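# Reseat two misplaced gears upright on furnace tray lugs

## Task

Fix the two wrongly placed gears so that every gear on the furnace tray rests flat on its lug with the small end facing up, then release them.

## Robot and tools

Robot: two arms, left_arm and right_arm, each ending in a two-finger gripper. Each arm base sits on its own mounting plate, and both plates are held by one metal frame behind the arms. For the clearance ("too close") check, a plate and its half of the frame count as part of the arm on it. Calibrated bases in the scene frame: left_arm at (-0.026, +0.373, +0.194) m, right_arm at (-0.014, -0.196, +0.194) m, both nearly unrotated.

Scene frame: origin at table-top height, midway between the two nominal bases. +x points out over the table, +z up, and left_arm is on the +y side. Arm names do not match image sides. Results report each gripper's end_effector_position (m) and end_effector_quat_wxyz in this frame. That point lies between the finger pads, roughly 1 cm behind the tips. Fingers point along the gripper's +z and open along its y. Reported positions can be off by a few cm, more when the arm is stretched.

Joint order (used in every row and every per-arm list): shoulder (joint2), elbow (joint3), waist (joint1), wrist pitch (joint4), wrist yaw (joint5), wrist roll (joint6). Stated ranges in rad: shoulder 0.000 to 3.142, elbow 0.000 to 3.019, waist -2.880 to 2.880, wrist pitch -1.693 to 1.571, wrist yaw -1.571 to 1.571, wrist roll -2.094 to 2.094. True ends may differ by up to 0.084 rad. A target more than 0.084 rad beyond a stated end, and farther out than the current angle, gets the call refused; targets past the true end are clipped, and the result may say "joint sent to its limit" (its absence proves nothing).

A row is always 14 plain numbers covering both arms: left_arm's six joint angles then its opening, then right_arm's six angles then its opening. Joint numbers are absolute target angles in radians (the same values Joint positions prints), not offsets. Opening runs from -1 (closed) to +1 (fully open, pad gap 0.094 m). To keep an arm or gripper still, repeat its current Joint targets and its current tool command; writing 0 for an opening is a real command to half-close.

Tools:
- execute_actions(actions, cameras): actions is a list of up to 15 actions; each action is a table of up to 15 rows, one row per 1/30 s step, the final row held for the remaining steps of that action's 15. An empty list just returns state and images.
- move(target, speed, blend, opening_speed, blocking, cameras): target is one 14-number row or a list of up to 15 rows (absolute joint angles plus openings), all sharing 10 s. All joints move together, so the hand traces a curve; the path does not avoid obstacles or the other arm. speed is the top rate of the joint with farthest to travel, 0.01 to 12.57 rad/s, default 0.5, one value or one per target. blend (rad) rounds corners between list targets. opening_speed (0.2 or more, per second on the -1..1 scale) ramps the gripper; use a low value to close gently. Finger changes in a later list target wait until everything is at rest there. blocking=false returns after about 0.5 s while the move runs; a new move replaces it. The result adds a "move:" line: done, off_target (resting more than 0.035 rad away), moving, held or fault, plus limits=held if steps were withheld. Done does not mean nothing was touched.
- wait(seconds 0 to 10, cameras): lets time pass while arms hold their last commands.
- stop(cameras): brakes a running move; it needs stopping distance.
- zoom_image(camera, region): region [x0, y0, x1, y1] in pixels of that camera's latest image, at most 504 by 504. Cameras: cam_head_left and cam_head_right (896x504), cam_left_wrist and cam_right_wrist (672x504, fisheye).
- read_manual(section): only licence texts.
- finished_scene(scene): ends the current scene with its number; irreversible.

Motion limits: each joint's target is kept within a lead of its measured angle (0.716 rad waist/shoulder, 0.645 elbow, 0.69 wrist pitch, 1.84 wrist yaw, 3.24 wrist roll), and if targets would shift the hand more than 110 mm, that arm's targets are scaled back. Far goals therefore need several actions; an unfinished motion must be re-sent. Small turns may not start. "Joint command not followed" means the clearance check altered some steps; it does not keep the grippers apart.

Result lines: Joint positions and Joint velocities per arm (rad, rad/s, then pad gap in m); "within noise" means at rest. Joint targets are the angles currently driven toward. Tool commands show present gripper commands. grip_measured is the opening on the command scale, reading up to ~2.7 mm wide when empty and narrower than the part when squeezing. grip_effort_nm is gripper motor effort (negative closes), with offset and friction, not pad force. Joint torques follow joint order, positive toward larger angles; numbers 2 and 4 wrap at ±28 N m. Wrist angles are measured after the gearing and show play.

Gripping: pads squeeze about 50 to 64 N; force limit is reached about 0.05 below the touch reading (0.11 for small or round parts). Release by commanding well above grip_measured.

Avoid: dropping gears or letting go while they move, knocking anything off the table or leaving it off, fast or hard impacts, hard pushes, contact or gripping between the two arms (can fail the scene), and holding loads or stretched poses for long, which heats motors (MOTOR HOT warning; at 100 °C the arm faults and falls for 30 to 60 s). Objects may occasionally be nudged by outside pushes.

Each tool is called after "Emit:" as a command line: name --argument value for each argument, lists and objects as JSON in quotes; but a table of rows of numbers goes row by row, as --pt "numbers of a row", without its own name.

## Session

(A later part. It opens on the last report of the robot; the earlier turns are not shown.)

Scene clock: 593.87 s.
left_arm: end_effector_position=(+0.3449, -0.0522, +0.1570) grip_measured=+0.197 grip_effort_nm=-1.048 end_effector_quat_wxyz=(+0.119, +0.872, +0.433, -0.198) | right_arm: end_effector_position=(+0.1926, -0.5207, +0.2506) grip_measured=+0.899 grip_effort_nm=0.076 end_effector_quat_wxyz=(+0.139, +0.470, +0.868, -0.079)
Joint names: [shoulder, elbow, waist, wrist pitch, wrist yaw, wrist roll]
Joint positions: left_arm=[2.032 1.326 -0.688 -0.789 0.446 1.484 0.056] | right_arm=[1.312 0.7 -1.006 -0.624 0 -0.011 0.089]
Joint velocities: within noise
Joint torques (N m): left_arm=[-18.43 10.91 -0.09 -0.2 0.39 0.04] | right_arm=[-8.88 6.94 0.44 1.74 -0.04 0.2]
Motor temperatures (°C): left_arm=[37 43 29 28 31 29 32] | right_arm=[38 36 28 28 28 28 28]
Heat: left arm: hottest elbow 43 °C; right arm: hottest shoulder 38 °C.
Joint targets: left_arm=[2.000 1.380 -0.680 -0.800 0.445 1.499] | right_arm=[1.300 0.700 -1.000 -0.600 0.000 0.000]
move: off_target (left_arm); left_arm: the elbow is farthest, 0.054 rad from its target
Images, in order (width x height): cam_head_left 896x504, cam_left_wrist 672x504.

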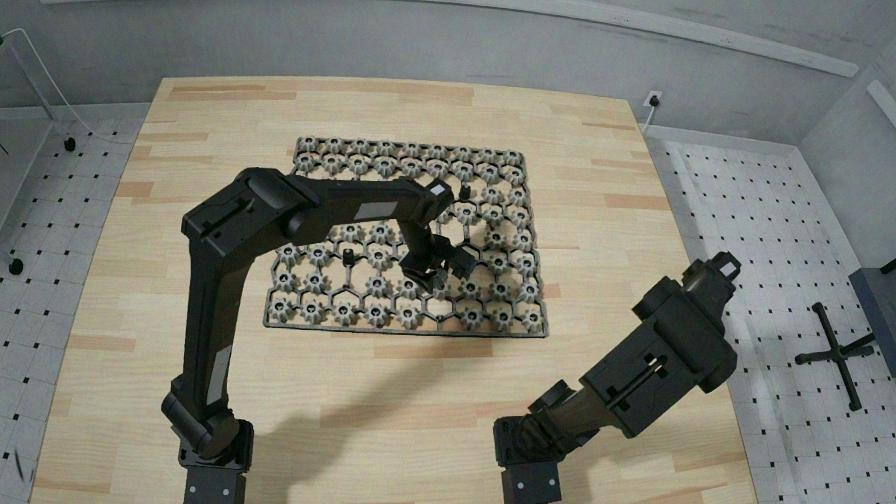

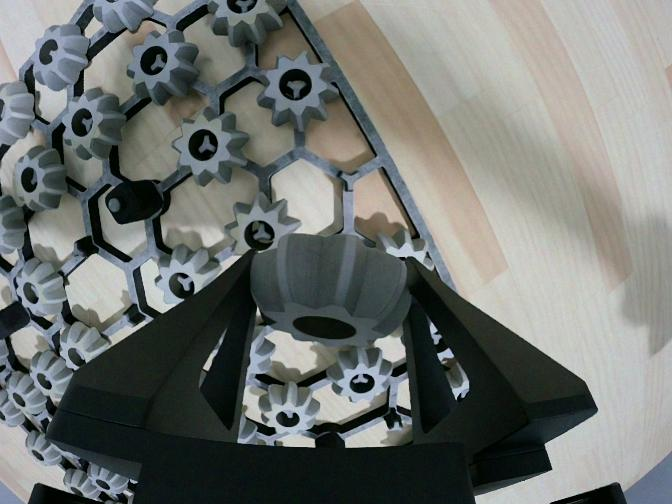

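Emit:
move --pt "2.21 1.535 -0.984 -0.94 -0.274 1.25 0.0 1.3 0.7 -1.0 -0.6 0 0 0.9" --speed 0.3 --cameras '["cam_left_wrist","cam_head_left"]'

Emit:
zoom_image --camera "cam_left_wrist" --region '[220, 130, 440, 350]'

Emit:
zoom_image --camera "cam_head_left" --region '[380, 240, 490, 350]'

Scene clock: 644.33 s.
left_arm: end_effector_position=(+0.3107, -0.0872, +0.0991) grip_measured=+0.197 grip_effort_nm=-1.048 end_effector_quat_wxyz=(-0.051, +0.905, +0.406, +0.115) | right_arm: end_effector_position=(+0.1926, -0.5207, +0.2506) grip_measured=+0.899 grip_effort_nm=0.090 end_effector_quat_wxyz=(+0.139, +0.470, +0.868, -0.079)
Joint names: [shoulder, elbow, waist, wrist pitch, wrist yaw, wrist roll]
Joint positions: left_arm=[2.2 1.479 -0.98 -0.924 -0.257 1.276 0.056] | right_arm=[1.312 0.7 -1.006 -0.624 0 -0.011 0.089]
Joint velocities: within noise
Joint torques (N m): left_arm=[-17.03 10.8 -1.2 -0.57 -0.49 -0.27] | right_arm=[-9 6.97 0.56 1.74 -0.04 0.2]
Motor temperatures (°C): left_arm=[37 48 29 28 31 29 33] | right_arm=[37 36 28 28 28 28 28]
Heat: left arm: hottest elbow 48 °C; right arm: hottest shoulder 37 °C.
Joint targets: left_arm=[2.210 1.535 -0.984 -0.937 -0.266 1.259] | right_arm=[1.300 0.700 -1.000 -0.600 0.000 0.000]
move: off_target (left_arm); left_arm: the elbow is farthest, 0.056 rad from its target
Images, in order (width x height): cam_head_left 896x504, cam_left_wrist 672x504.

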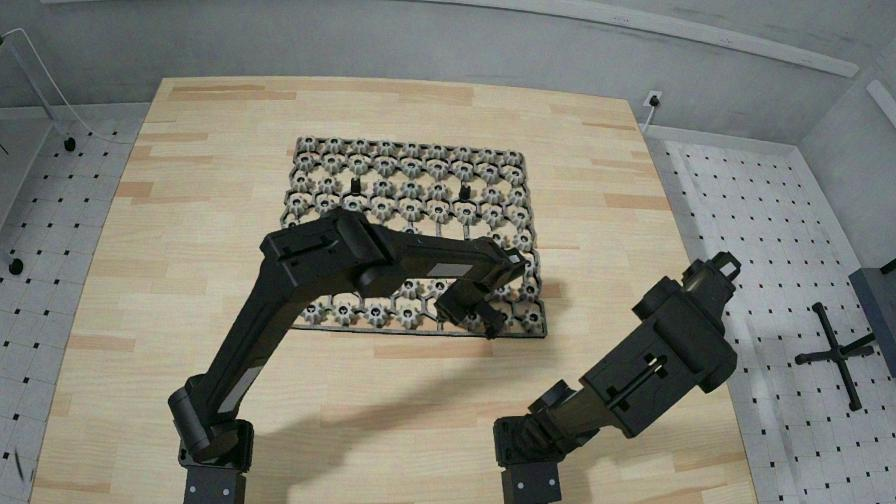

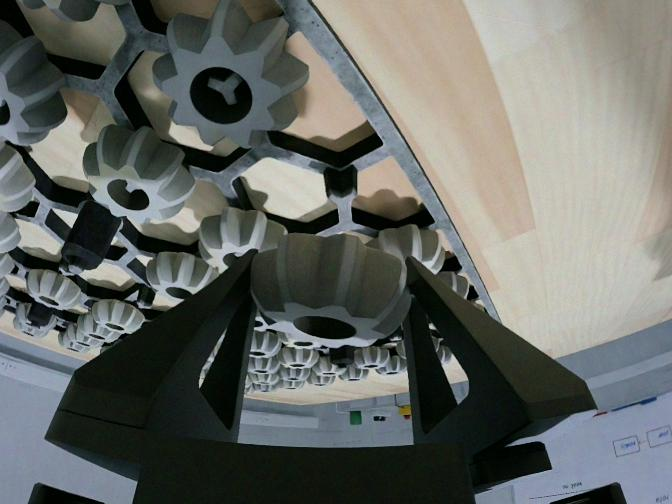

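Scaled by 2.291 from the camera's 672x504 image, which has a finer 960x720 frame.

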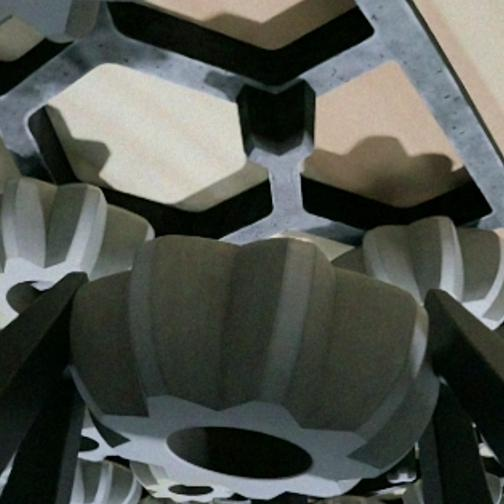

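Scaled by 4.582 from the camera's 896x504 image, which has a finer 1280x720 frame.

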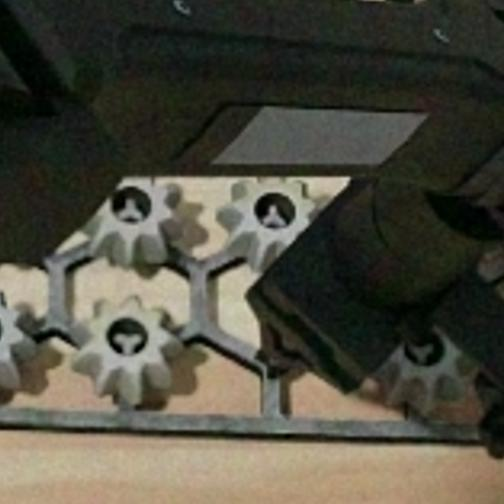

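Emit:
zoom_image --camera "cam_left_wrist" --region '[300, 140, 390, 230]'

Scaled by 5.600 from the camera's 672x504 image, which has a finer 960x720 frame.

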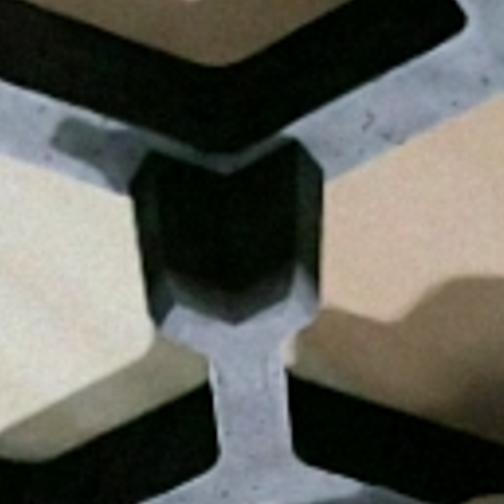

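Emit:
move --pt "2.225 1.378 -0.977 -0.72 -0.273 1.315 0.0 1.3 0.7 -1.0 -0.6 0 0 0.9" --speed 0.12 --cameras '["cam_left_wrist","cam_head_left"]'

Emit:
zoom_image --camera "cam_left_wrist" --region '[220, 130, 440, 350]'

Emit:
zoom_image --camera "cam_head_left" --region '[380, 240, 490, 350]'

Scene clock: 694.50 s.
left_arm: end_effector_position=(+0.3070, -0.0787, +0.0634) grip_measured=+0.197 grip_effort_nm=-1.048 end_effector_quat_wxyz=(-0.017, +0.908, +0.401, +0.123) | right_arm: end_effector_position=(+0.1926, -0.5207, +0.2506) grip_measured=+0.899 grip_effort_nm=0.090 end_effector_quat_wxyz=(+0.139, +0.470, +0.868, -0.079)
Joint names: [shoulder, elbow, waist, wrist pitch, wrist yaw, wrist roll]
Joint positions: left_arm=[2.215 1.379 -0.979 -0.735 -0.264 1.299 0.056] | right_arm=[1.312 0.7 -1.006 -0.624 0 -0.011 0.089]
Joint velocities: within noise
Joint torques (N m): left_arm=[-16.44 5.83 -0.62 0.73 -0.48 0.03] | right_arm=[-9 6.93 0.5 1.77 -0.03 0.2]
Motor temperatures (°C): left_arm=[37 49 29 28 31 29 33] | right_arm=[37 36 28 28 28 28 28]
Heat: left arm: hottest elbow 49 °C; right arm: hottest shoulder 37 °C.
Joint targets: left_arm=[2.225 1.378 -0.977 -0.724 -0.273 1.314] | right_arm=[1.300 0.700 -1.000 -0.600 0.000 0.000]
move: done
Images, in order (width x height): cam_head_left 896x504, cam_left_wrist 672x504.

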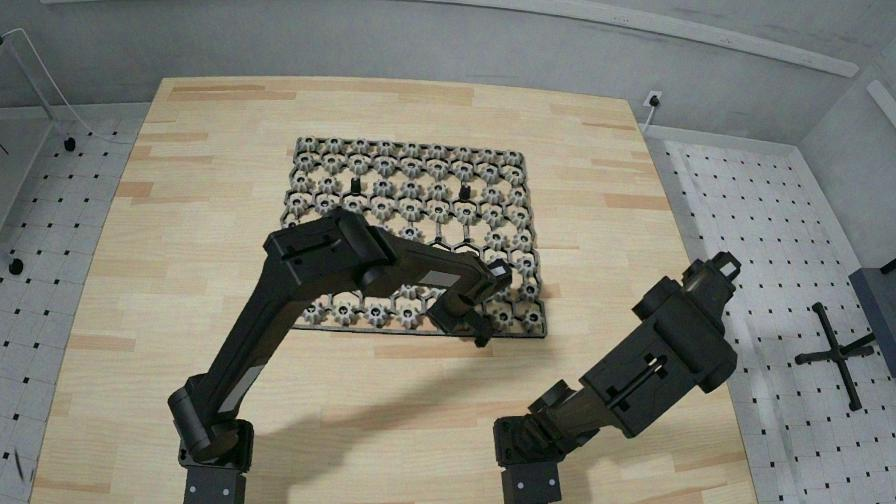

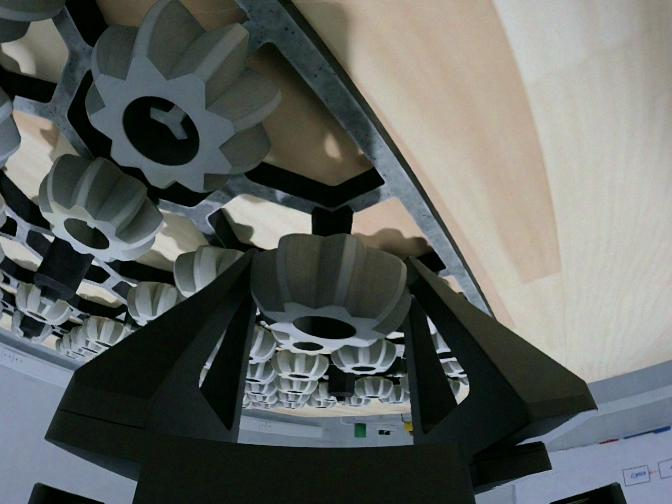

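Scaled by 2.291 from the camera's 672x504 image, which has a finer 960x720 frame.

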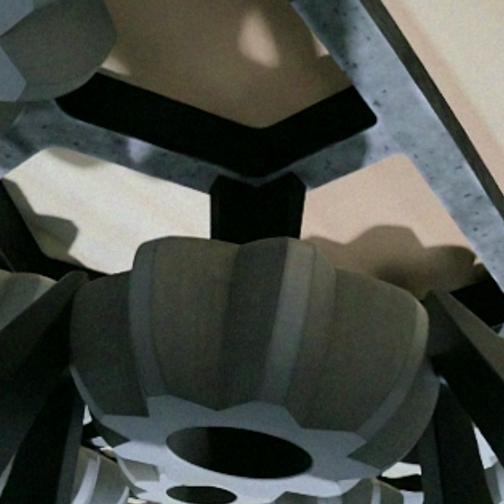

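Scaled by 4.582 from the camera's 896x504 image, which has a finer 1280x720 frame.

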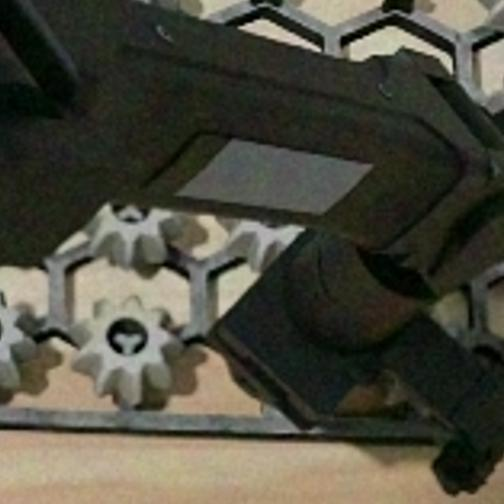

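Emit:
move --pt "2.252 1.437 -0.969 -0.713 -0.273 1.315 0.0 1.3 0.7 -1.0 -0.6 0 0 0.9" --speed 0.06 --cameras '["cam_left_wrist"]'

Emit:
zoom_image --camera "cam_left_wrist" --region '[220, 130, 440, 350]'

Scene clock: 712.00 s.
left_arm: end_effector_position=(+0.3076, -0.0784, +0.0518) grip_measured=+0.197 grip_effort_nm=-1.057 end_effector_quat_wxyz=(-0.020, +0.908, +0.401, +0.123) | right_arm: end_effector_position=(+0.1926, -0.5207, +0.2506) grip_measured=+0.899 grip_effort_nm=0.085 end_effector_quat_wxyz=(+0.139, +0.470, +0.868, -0.079)
Joint names: [shoulder, elbow, waist, wrist pitch, wrist yaw, wrist roll]
Joint positions: left_arm=[2.24 1.387 -0.978 -0.725 -0.264 1.3 0.056] | right_arm=[1.312 0.7 -1.006 -0.624 0 -0.011 0.089]
Joint velocities: within noise
Joint torques (N m): left_arm=[-16.5 9.59 -0.03 0.72 -0.45 0.04] | right_arm=[-9 6.93 0.62 1.77 -0.04 0.2]
Motor temperatures (°C): left_arm=[36 46 29 28 31 29 34] | right_arm=[37 37 28 28 28 28 28]
Heat: left arm: hottest elbow 46 °C; right arm: hottest shoulder 37 °C.
Joint targets: left_arm=[2.252 1.437 -0.969 -0.713 -0.272 1.315] | right_arm=[1.300 0.700 -1.000 -0.600 0.000 0.000]
move: off_target (left_arm); left_arm: the elbow is farthest, 0.050 rad from its target
Images, in order (width x height): cam_left_wrist 672x504.

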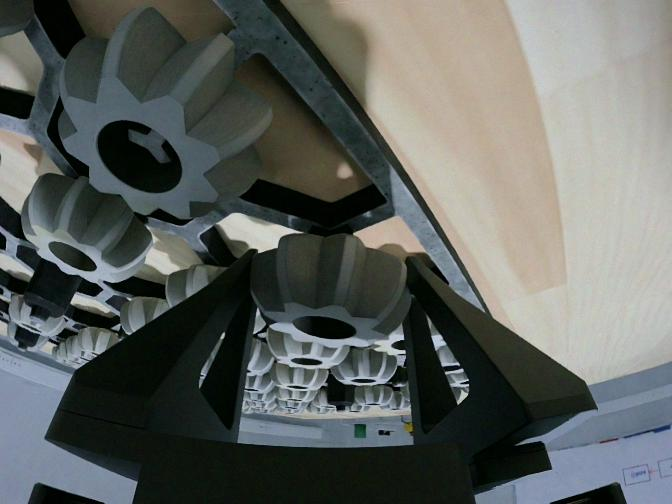

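Scaled by 2.291 from the camera's 672x504 image, which has a finer 960x720 frame.

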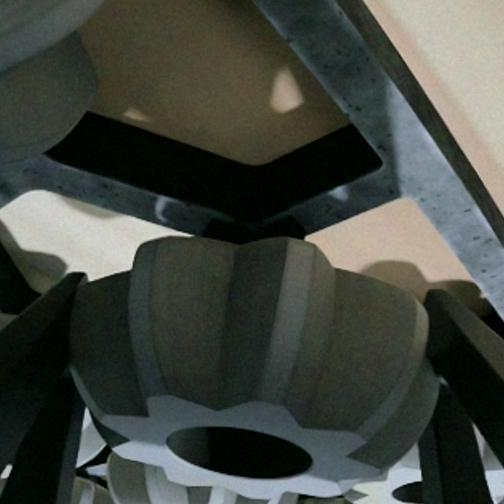

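Emit:
move --pt "2.252 1.44 -0.955 -0.713 -0.273 1.315 0.0 1.3 0.7 -1.0 -0.6 0 0 0.9" --pt "2.263 1.44 -0.958 -0.703 -0.273 1.315 0.0 1.3 0.7 -1.0 -0.6 0 0 0.9" --speed 0.06 --cameras '["cam_left_wrist"]'

Emit:
zoom_image --camera "cam_left_wrist" --region '[220, 130, 440, 350]'

Scene clock: 727.13 s.
left_arm: end_effector_position=(+0.3133, -0.0747, +0.0466) grip_measured=+0.196 grip_effort_nm=-1.057 end_effector_quat_wxyz=(-0.021, +0.905, +0.406, +0.123) | right_arm: end_effector_position=(+0.1926, -0.5207, +0.2506) grip_measured=+0.899 grip_effort_nm=0.085 end_effector_quat_wxyz=(+0.139, +0.470, +0.868, -0.079)
Joint names: [shoulder, elbow, waist, wrist pitch, wrist yaw, wrist roll]
Joint positions: left_arm=[2.251 1.389 -0.965 -0.715 -0.264 1.3 0.056] | right_arm=[1.312 0.7 -1.006 -0.624 0 -0.011 0.089]
Joint velocities: within noise
Joint torques (N m): left_arm=[-16.5 9.61 -0.21 0.75 -0.47 0.04] | right_arm=[-9 6.95 0.5 1.77 -0.04 0.21]
Motor temperatures (°C): left_arm=[38 45 29 28 31 29 34] | right_arm=[37 37 28 28 28 28 28]
Heat: left arm: hottest elbow 45 °C; right arm: hottest shoulder 37 °C.
Joint targets: left_arm=[2.263 1.440 -0.958 -0.703 -0.273 1.315] | right_arm=[1.300 0.700 -1.000 -0.600 0.000 0.000]
move: off_target (left_arm); left_arm: the elbow is farthest, 0.051 rad from its target
Images, in order (width x height): cam_left_wrist 672x504.

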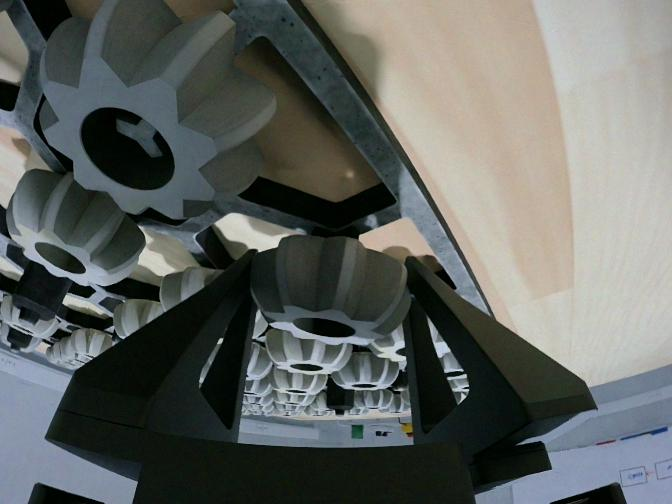

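Scaled by 2.291 from the camera's 672x504 image, which has a finer 960x720 frame.

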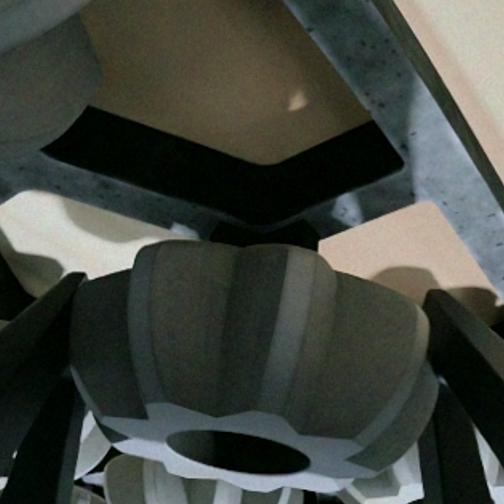

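Emit:
move --pt "2.273 1.44 -0.968 -0.694 -0.273 1.315 0.0 1.3 0.7 -1.0 -0.6 0 0 0.9" --speed 0.06 --cameras '["cam_left_wrist"]'

Emit:
zoom_image --camera "cam_left_wrist" --region '[220, 130, 440, 350]'

Scene clock: 739.70 s.
left_arm: end_effector_position=(+0.3132, -0.0748, +0.0416) grip_measured=+0.196 grip_effort_nm=-1.057 end_effector_quat_wxyz=(-0.020, +0.905, +0.406, +0.123) | right_arm: end_effector_position=(+0.1926, -0.5207, +0.2506) grip_measured=+0.899 grip_effort_nm=0.090 end_effector_quat_wxyz=(+0.139, +0.470, +0.868, -0.079)
Joint names: [shoulder, elbow, waist, wrist pitch, wrist yaw, wrist roll]
Joint positions: left_arm=[2.26 1.389 -0.965 -0.705 -0.264 1.3 0.056] | right_arm=[1.312 0.7 -1.006 -0.624 0 -0.011 0.089]
Joint velocities: within noise
Joint torques (N m): left_arm=[-16.38 9.54 -0.97 0.72 -0.48 0.04] | right_arm=[-9 6.97 0.5 1.78 -0.03 0.2]
Motor temperatures (°C): left_arm=[39 46 29 28 31 29 34] | right_arm=[37 37 28 28 28 28 28]
Heat: left arm: hottest elbow 46 °C; right arm: hottest shoulder 37 °C.
Joint targets: left_arm=[2.273 1.440 -0.968 -0.693 -0.273 1.315] | right_arm=[1.300 0.700 -1.000 -0.600 0.000 0.000]
move: off_target (left_arm); left_arm: the elbow is farthest, 0.051 rad from its target
Images, in order (width x height): cam_left_wrist 672x504.

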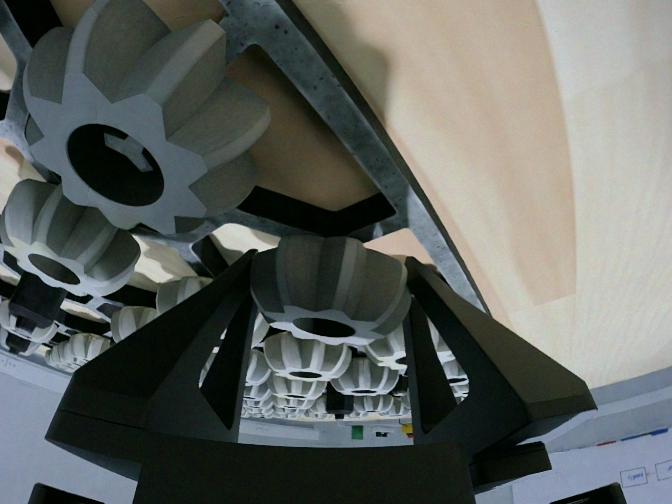

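Scaled by 2.291 from the camera's 672x504 image, which has a finer 960x720 frame.

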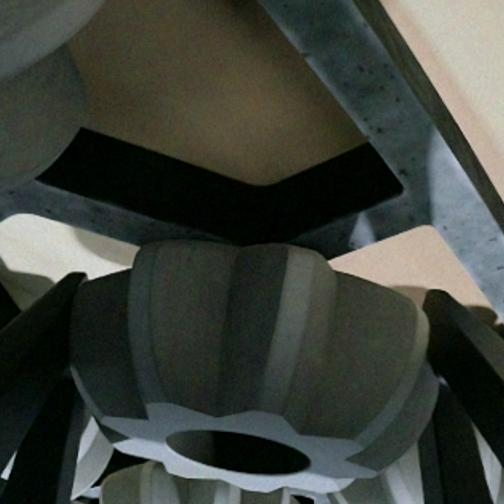

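Emit:
move --pt "2.281 1.44 -0.968 -0.686 -0.273 1.315 0.0 1.3 0.7 -1.0 -0.6 0 0 0.9" --speed 0.06 --cameras '["cam_left_wrist"]'

Emit:
zoom_image --camera "cam_left_wrist" --region '[220, 170, 440, 350]'

Scene clock: 750.50 s.
left_arm: end_effector_position=(+0.3132, -0.0748, +0.0381) grip_measured=+0.196 grip_effort_nm=-1.057 end_effector_quat_wxyz=(-0.020, +0.905, +0.406, +0.123) | right_arm: end_effector_position=(+0.1926, -0.5207, +0.2506) grip_measured=+0.899 grip_effort_nm=0.081 end_effector_quat_wxyz=(+0.139, +0.470, +0.868, -0.079)
Joint names: [shoulder, elbow, waist, wrist pitch, wrist yaw, wrist roll]
Joint positions: left_arm=[2.266 1.389 -0.965 -0.697 -0.264 1.3 0.056] | right_arm=[1.312 0.7 -1.006 -0.624 0 -0.011 0.089]
Joint velocities: within noise
Joint torques (N m): left_arm=[-16.5 9.5 -1.03 0.68 -0.48 0.04] | right_arm=[-8.88 6.93 0.62 1.77 -0.04 0.21]
Motor temperatures (°C): left_arm=[39 46 29 28 31 29 34] | right_arm=[37 37 28 28 28 28 28]
Heat: left arm: hottest elbow 46 °C; right arm: hottest shoulder 37 °C.
Joint targets: left_arm=[2.281 1.440 -0.968 -0.686 -0.273 1.315] | right_arm=[1.300 0.700 -1.000 -0.600 0.000 0.000]
move: off_target (left_arm); left_arm: the elbow is farthest, 0.051 rad from its target
Images, in order (width x height): cam_left_wrist 672x504.

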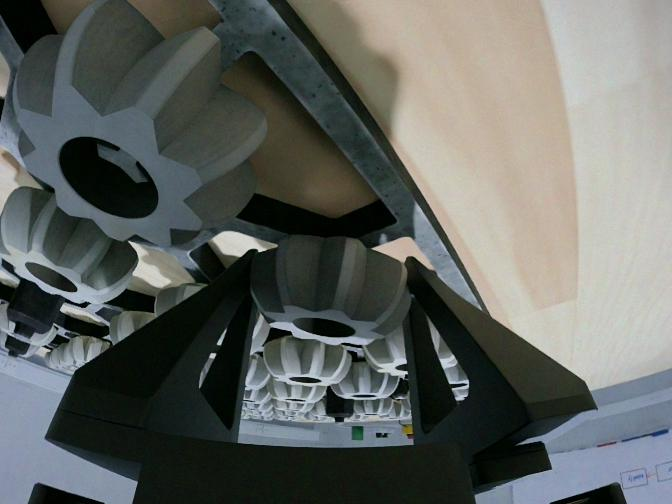

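Scaled by 2.291 from the camera's 672x504 image, which has a finer 960x720 frame.

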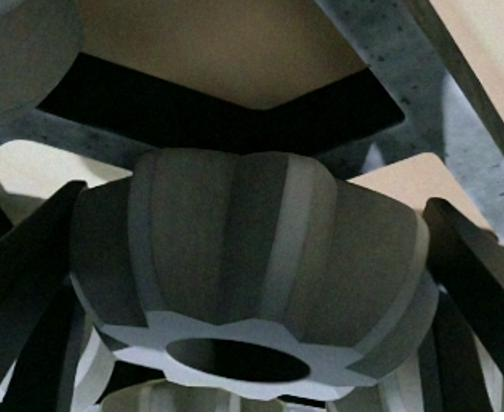

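Emit:
move --pt "2.292 1.44 -0.968 -0.676 -0.273 1.315 0.0 1.3 0.7 -1.0 -0.6 0 0 0.9" --speed 0.06 --cameras '["cam_left_wrist","cam_head_left","cam_head_right"]'

Emit:
zoom_image --camera "cam_left_wrist" --region '[220, 170, 440, 350]'

Emit:
zoom_image --camera "cam_head_right" --region '[390, 260, 490, 350]'

Scene clock: 755.83 s.
left_arm: end_effector_position=(+0.3133, -0.0750, +0.0373) grip_measured=+0.196 grip_effort_nm=-1.057 end_effector_quat_wxyz=(-0.019, +0.905, +0.406, +0.123) | right_arm: end_effector_position=(+0.1926, -0.5207, +0.2506) grip_measured=+0.899 grip_effort_nm=0.085 end_effector_quat_wxyz=(+0.139, +0.470, +0.868, -0.079)
Joint names: [shoulder, elbow, waist, wrist pitch, wrist yaw, wrist roll]
Joint positions: left_arm=[2.268 1.39 -0.965 -0.695 -0.264 1.3 0.056] | right_arm=[1.312 0.7 -1.006 -0.624 0 -0.011 0.089]
Joint velocities: within noise
Joint torques (N m): left_arm=[-15.79 9.47 -1.03 1.05 -0.47 0.04] | right_arm=[-9 6.93 0.5 1.76 -0.03 0.2]
Motor temperatures (°C): left_arm=[38 46 29 28 31 29 34] | right_arm=[37 37 28 28 28 28 28]
Heat: left arm: hottest elbow 46 °C; right arm: hottest shoulder 37 °C.
Joint targets: left_arm=[2.292 1.440 -0.968 -0.677 -0.273 1.315] | right_arm=[1.300 0.700 -1.000 -0.600 0.000 0.000]
move: off_target (left_arm); left_arm: the elbow is farthest, 0.050 rad from its target
Images, in order (width x height): cam_head_left 896x504, cam_head_right 896x504, cam_left_wrist 672x504.

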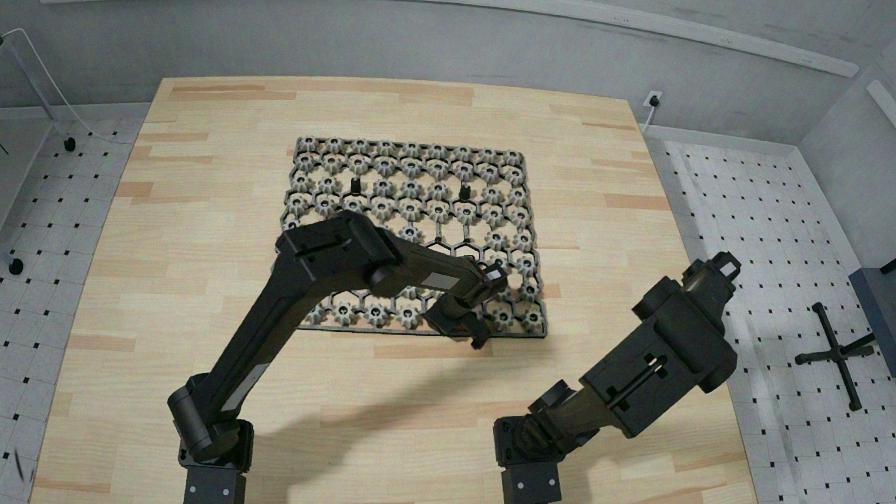

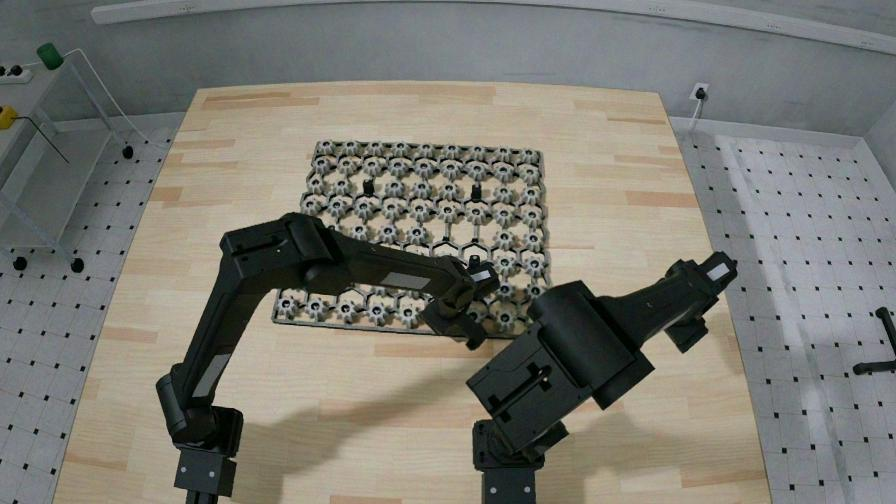

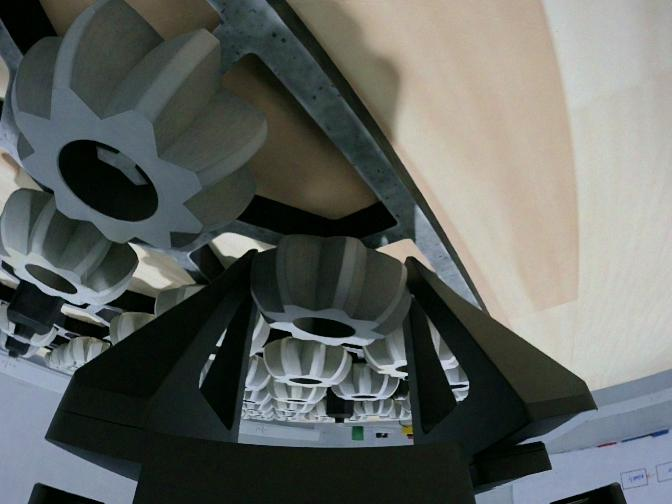

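Scaled by 2.291 from the camera's 672x504 image, which has a finer 960x720 frame.

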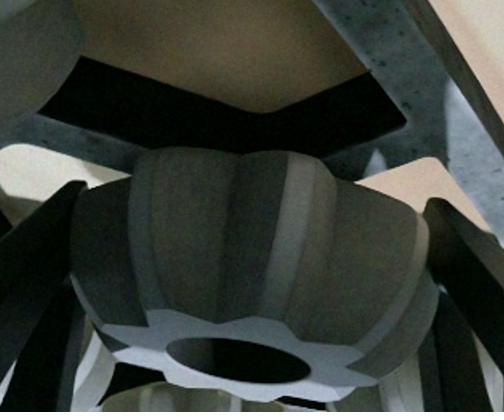

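Scaled by 5.040 from the camera's 896x504 image, which has a finer 1280x720 frame.

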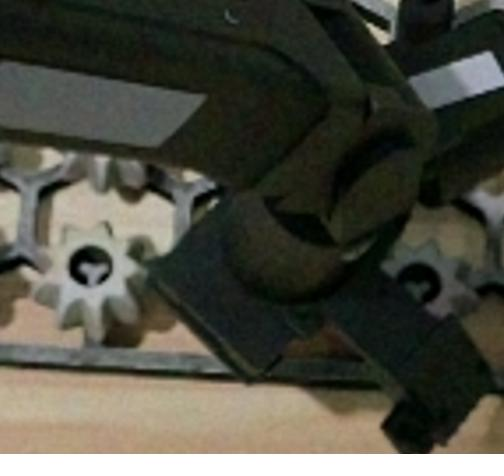

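Emit:
zoom_image --camera "cam_left_wrist" --region '[270, 290, 380, 360]'

Emit:
zoom_image --camera "cam_left_wrist" --region '[180, 200, 290, 310]'

Emit:
zoom_image --camera "cam_left_wrist" --region '[370, 200, 480, 310]'

Scaled by 4.582 from the camera's 672x504 image, which has a finer 960x720 frame.

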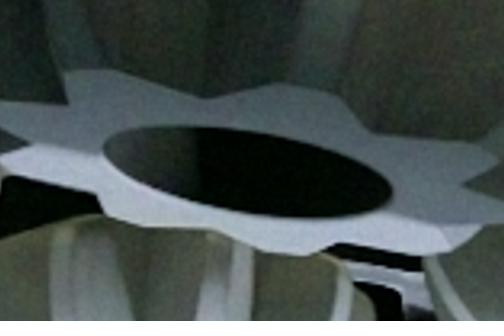

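Scaled by 4.582 from the camera's 672x504 image, which has a finer 960x720 frame.

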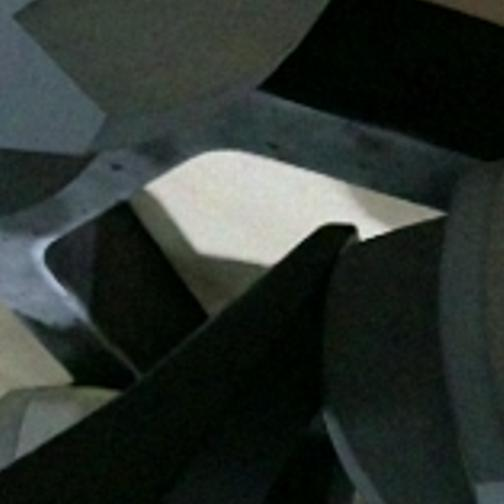

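Scaled by 4.582 from the camera's 672x504 image, which has a finer 960x720 frame.

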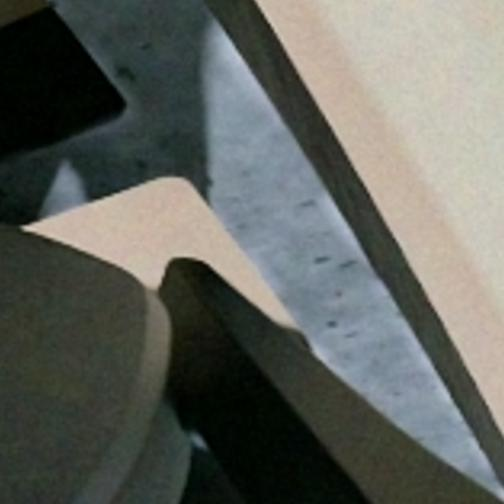

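Emit:
move --pt "2.283 1.44 -0.968 -0.684 -0.273 1.315 0.2 1.3 0.7 -1.0 -0.6 0 0 0.9" --pt "2.283 1.44 -0.968 -0.684 -0.273 1.315 0.36 1.3 0.7 -1.0 -0.6 0 0 0.9" --speed 0.06 --opening_speed 0.2 --cameras '["cam_left_wrist"]'

Emit:
zoom_image --camera "cam_left_wrist" --region '[200, 170, 440, 370]'

Scene clock: 775.67 s.
left_arm: end_effector_position=(+0.3145, -0.0764, +0.0382) grip_measured=+0.358 grip_effort_nm=0.105 end_effector_quat_wxyz=(-0.017, +0.903, +0.410, +0.124) | right_arm: end_effector_position=(+0.1926, -0.5207, +0.2506) grip_measured=+0.899 grip_effort_nm=0.081 end_effector_quat_wxyz=(+0.139, +0.470, +0.868, -0.079)
Joint names: [shoulder, elbow, waist, wrist pitch, wrist yaw, wrist roll]
Joint positions: left_arm=[2.268 1.393 -0.965 -0.695 -0.266 1.292 0.064] | right_arm=[1.312 0.7 -1.006 -0.624 0 -0.011 0.089]
Joint velocities: within noise
Joint torques (N m): left_arm=[-16.32 9.24 -0.97 0.73 -0.43 0.03] | right_arm=[-8.94 6.95 0.5 1.76 -0.03 0.2]
Motor temperatures (°C): left_arm=[39 46 29 28 31 29 34] | right_arm=[37 37 28 28 28 28 28]
Heat: left arm: hottest elbow 46 °C; right arm: hottest shoulder 37 °C.
Joint targets: left_arm=[2.283 1.440 -0.968 -0.684 -0.273 1.307] | right_arm=[1.300 0.700 -1.000 -0.600 0.000 0.000]
move: off_target (left_arm); target 2's new numbers were sent with left_arm's elbow 0.050 rad from that target; left_arm: the elbow is farthest, 0.047 rad from its target
Images, in order (width x height): cam_left_wrist 672x504.

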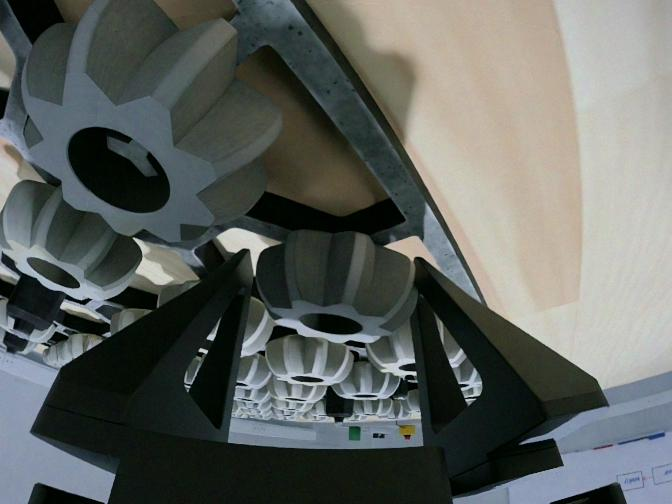

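Scaled by 2.100 from the camera's 672x504 image, which has a finer 960x720 frame.

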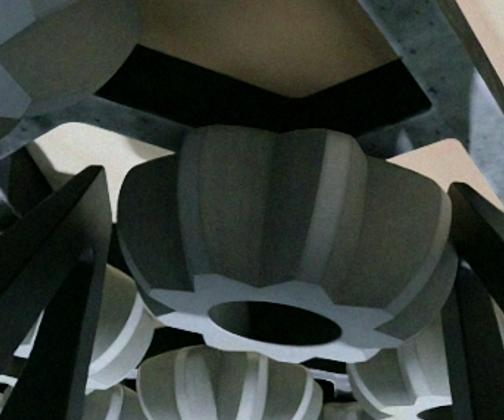

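Emit:
move --pt "2.283 1.44 -0.968 -0.684 -0.273 1.315 0.6 1.3 0.7 -1.0 -0.6 0 0 0.9" --speed 0.06 --opening_speed 0.2 --cameras '["cam_left_wrist"]'

Emit:
zoom_image --camera "cam_left_wrist" --region '[200, 170, 440, 370]'

Scene clock: 782.47 s.
left_arm: end_effector_position=(+0.3168, -0.0795, +0.0400) grip_measured=+0.597 grip_effort_nm=0.115 end_effector_quat_wxyz=(-0.015, +0.906, +0.404, +0.125) | right_arm: end_effector_position=(+0.1926, -0.5207, +0.2506) grip_measured=+0.899 grip_effort_nm=0.085 end_effector_quat_wxyz=(+0.139, +0.470, +0.868, -0.079)
Joint names: [shoulder, elbow, waist, wrist pitch, wrist yaw, wrist roll]
Joint positions: left_arm=[2.268 1.4 -0.965 -0.695 -0.267 1.308 0.075] | right_arm=[1.312 0.7 -1.006 -0.624 0 -0.011 0.089]
Joint velocities: within noise
Joint torques (N m): left_arm=[-16.5 8.72 -0.97 0.77 -0.34 0.05] | right_arm=[-9.05 6.94 0.44 1.76 -0.03 0.2]
Motor temperatures (°C): left_arm=[39 46 29 28 31 29 34] | right_arm=[37 37 28 28 28 28 28]
Heat: left arm: hottest elbow 46 °C; right arm: hottest shoulder 37 °C.
Joint targets: left_arm=[2.283 1.440 -0.968 -0.684 -0.273 1.323] | right_arm=[1.300 0.700 -1.000 -0.600 0.000 0.000]
move: off_target (left_arm); left_arm: the elbow is farthest, 0.040 rad from its target
Images, in order (width x height): cam_left_wrist 672x504.

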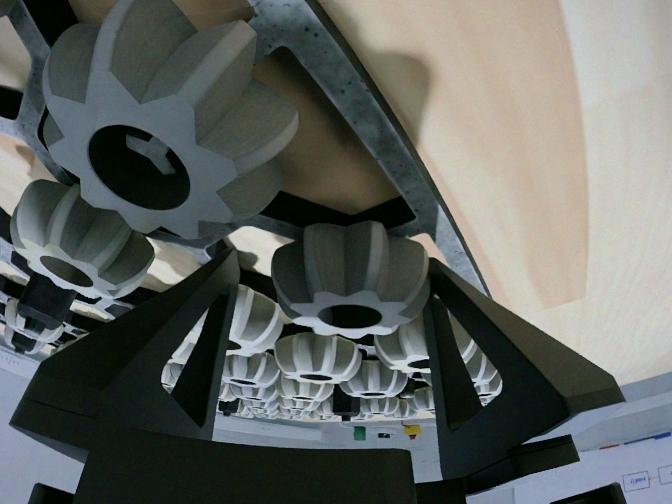

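Scaled by 2.100 from the camera's 672x504 image, which has a finer 960x720 frame.

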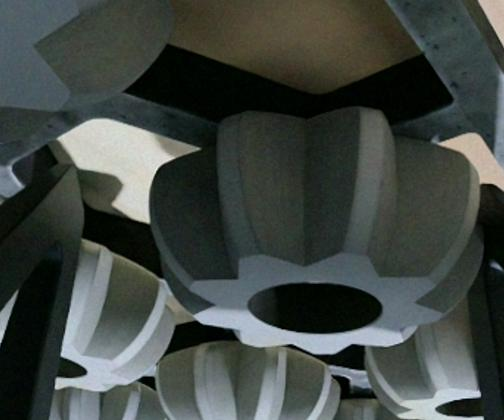

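Emit:
move --pt "2.283 1.42 -0.968 -0.684 -0.273 1.315 0.75 1.3 0.7 -1.0 -0.6 0 0 0.9" --pt "2.21 1.39 -0.982 -0.73 -0.273 1.315 0.75 1.3 0.7 -1.0 -0.6 0 0 0.9" --speed 0.06 --opening_speed 0.2 --cameras '["cam_left_wrist"]'

Emit:
zoom_image --camera "cam_left_wrist" --region '[200, 120, 480, 370]'

Scene clock: 796.07 s.
left_arm: end_effector_position=(+0.3166, -0.0865, +0.0620) grip_measured=+0.747 grip_effort_nm=0.110 end_effector_quat_wxyz=(-0.006, +0.907, +0.401, +0.127) | right_arm: end_effector_position=(+0.1926, -0.5207, +0.2506) grip_measured=+0.899 grip_effort_nm=0.085 end_effector_quat_wxyz=(+0.139, +0.470, +0.868, -0.079)
Joint names: [shoulder, elbow, waist, wrist pitch, wrist yaw, wrist roll]
Joint positions: left_arm=[2.228 1.4 -0.973 -0.718 -0.269 1.308 0.082] | right_arm=[1.312 0.7 -1.006 -0.624 0 -0.011 0.089]
Joint velocities: within noise
Joint torques (N m): left_arm=[-18.73 5.14 -1.44 -0.29 -0.34 -0.04] | right_arm=[-8.94 6.93 0.56 1.74 -0.04 0.19]
Motor temperatures (°C): left_arm=[39 46 29 28 31 29 33] | right_arm=[37 37 28 28 28 28 28]
Heat: left arm: hottest elbow 46 °C; right arm: hottest shoulder 37 °C.
Joint targets: left_arm=[2.210 1.390 -0.982 -0.730 -0.274 1.315] | right_arm=[1.300 0.700 -1.000 -0.600 0.000 0.000]
move: done
Images, in order (width x height): cam_left_wrist 672x504.

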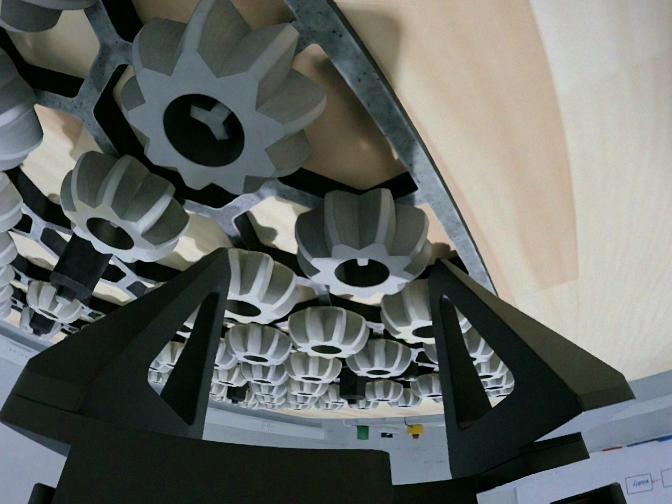

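Scaled by 1.800 from the camera's 672x504 image, which has a finer 960x720 frame.

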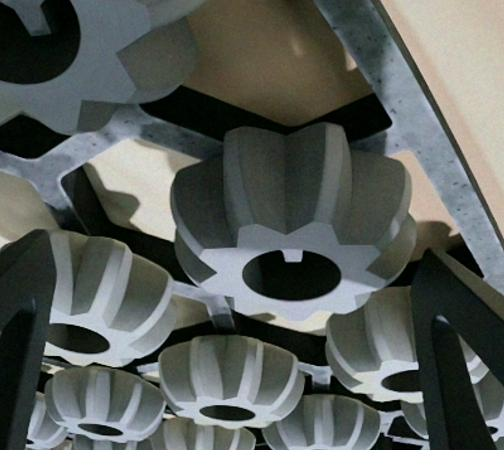

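Emit:
move --pt "2.08 1.39 -0.985 -0.84 -0.273 1.315 0.75 1.3 0.7 -1.0 -0.6 0 0 0.9" --pt "1.8 1.2 -0.9 -0.9 0 1.0 0.75 1.3 0.7 -1.0 -0.6 0 0 0.9" --pt "1.3 0.7 1.0 -0.6 0 0 0.75 1.3 0.7 -1.0 -0.6 0 0 0.9" --speed '[0.2,0.5,0.8]' --blend 0.02 --cameras '["cam_head_left","cam_head_right"]'

Emit:
zoom_image --camera "cam_head_left" --region '[260, 130, 410, 335]'

Emit:
zoom_image --camera "cam_head_left" --region '[400, 130, 550, 340]'

Emit:
zoom_image --camera "cam_head_left" --region '[390, 280, 480, 340]'

Scene clock: 807.73 s.
left_arm: end_effector_position=(+0.1921, +0.6965, +0.2543) grip_measured=+0.748 grip_effort_nm=0.085 end_effector_quat_wxyz=(+0.144, -0.455, +0.874, +0.085) | right_arm: end_effector_position=(+0.1926, -0.5207, +0.2506) grip_measured=+0.899 grip_effort_nm=0.085 end_effector_quat_wxyz=(+0.139, +0.470, +0.868, -0.079)
Joint names: [shoulder, elbow, waist, wrist pitch, wrist yaw, wrist roll]
Joint positions: left_arm=[1.312 0.709 1.008 -0.617 -0.008 0.016 0.082] | right_arm=[1.312 0.7 -1.006 -0.624 0 -0.011 0.089]
Joint velocities: within noise
Joint torques (N m): left_arm=[-8.41 7.17 -1.08 1.81 0.08 -0.27] | right_arm=[-8.94 6.94 0.5 1.76 -0.03 0.2]
Motor temperatures (°C): left_arm=[39 45 29 28 31 29 33] | right_arm=[37 37 28 28 28 28 28]
Heat: left arm: hottest elbow 45 °C; right arm: hottest shoulder 37 °C.
Joint targets: left_arm=[1.300 0.700 1.000 -0.601 -0.006 0.000] | right_arm=[1.300 0.700 -1.000 -0.600 0.000 0.000]
move: done
Images, in order (width x height): cam_head_left 896x504, cam_head_right 896x504.

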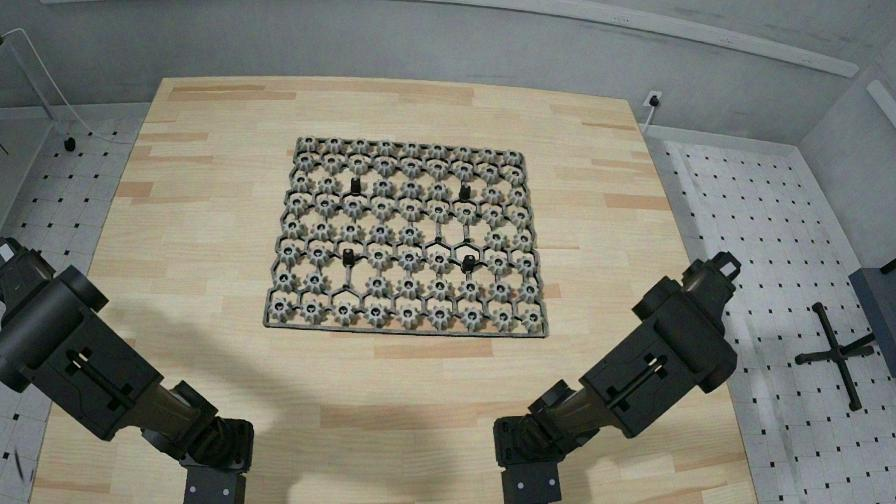

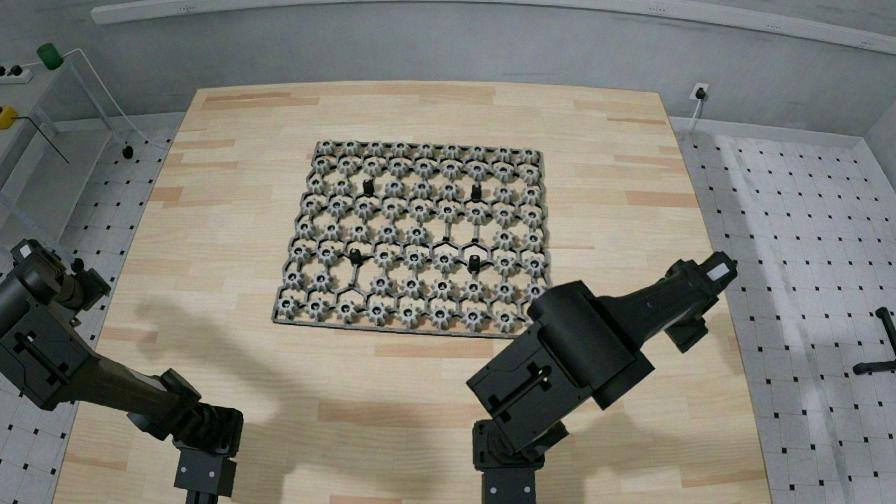

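Scaled by 2.459 from the camera's 896x504 image, which has a finer 1280x720 frame.

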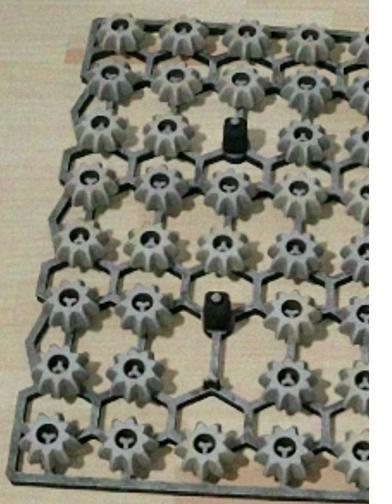

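Scaled by 2.400 from the camera's 896x504 image, which has a finer 1280x720 frame.

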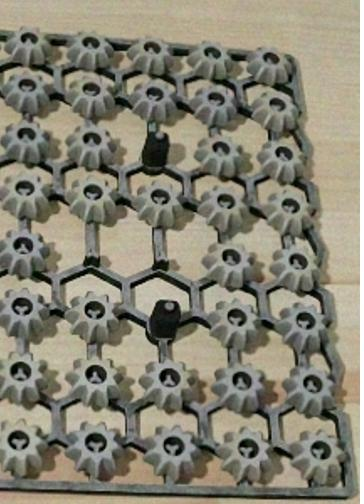

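Scaled by 5.600 from the camera's 896x504 image, which has a finer 1280x720 frame.

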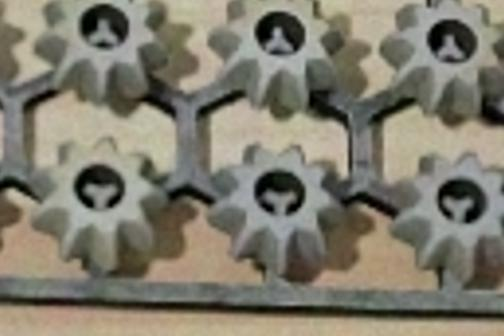

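Emit:
zoom_image --camera "cam_head_left" --region '[340, 215, 430, 300]'

Scaled by 5.600 from the camera's 896x504 image, which has a finer 1280x720 frame.

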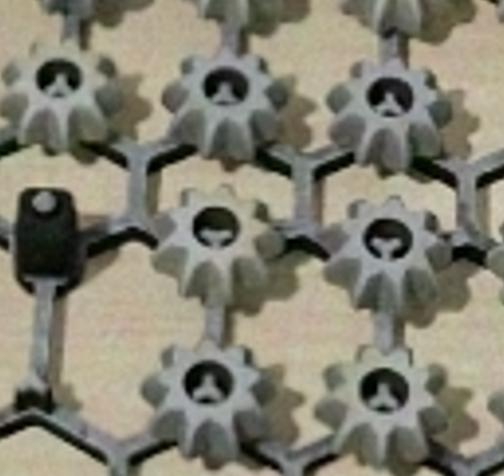

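All good.

Emit:
finished_scene --scene 2

The scene is finished: the task was done.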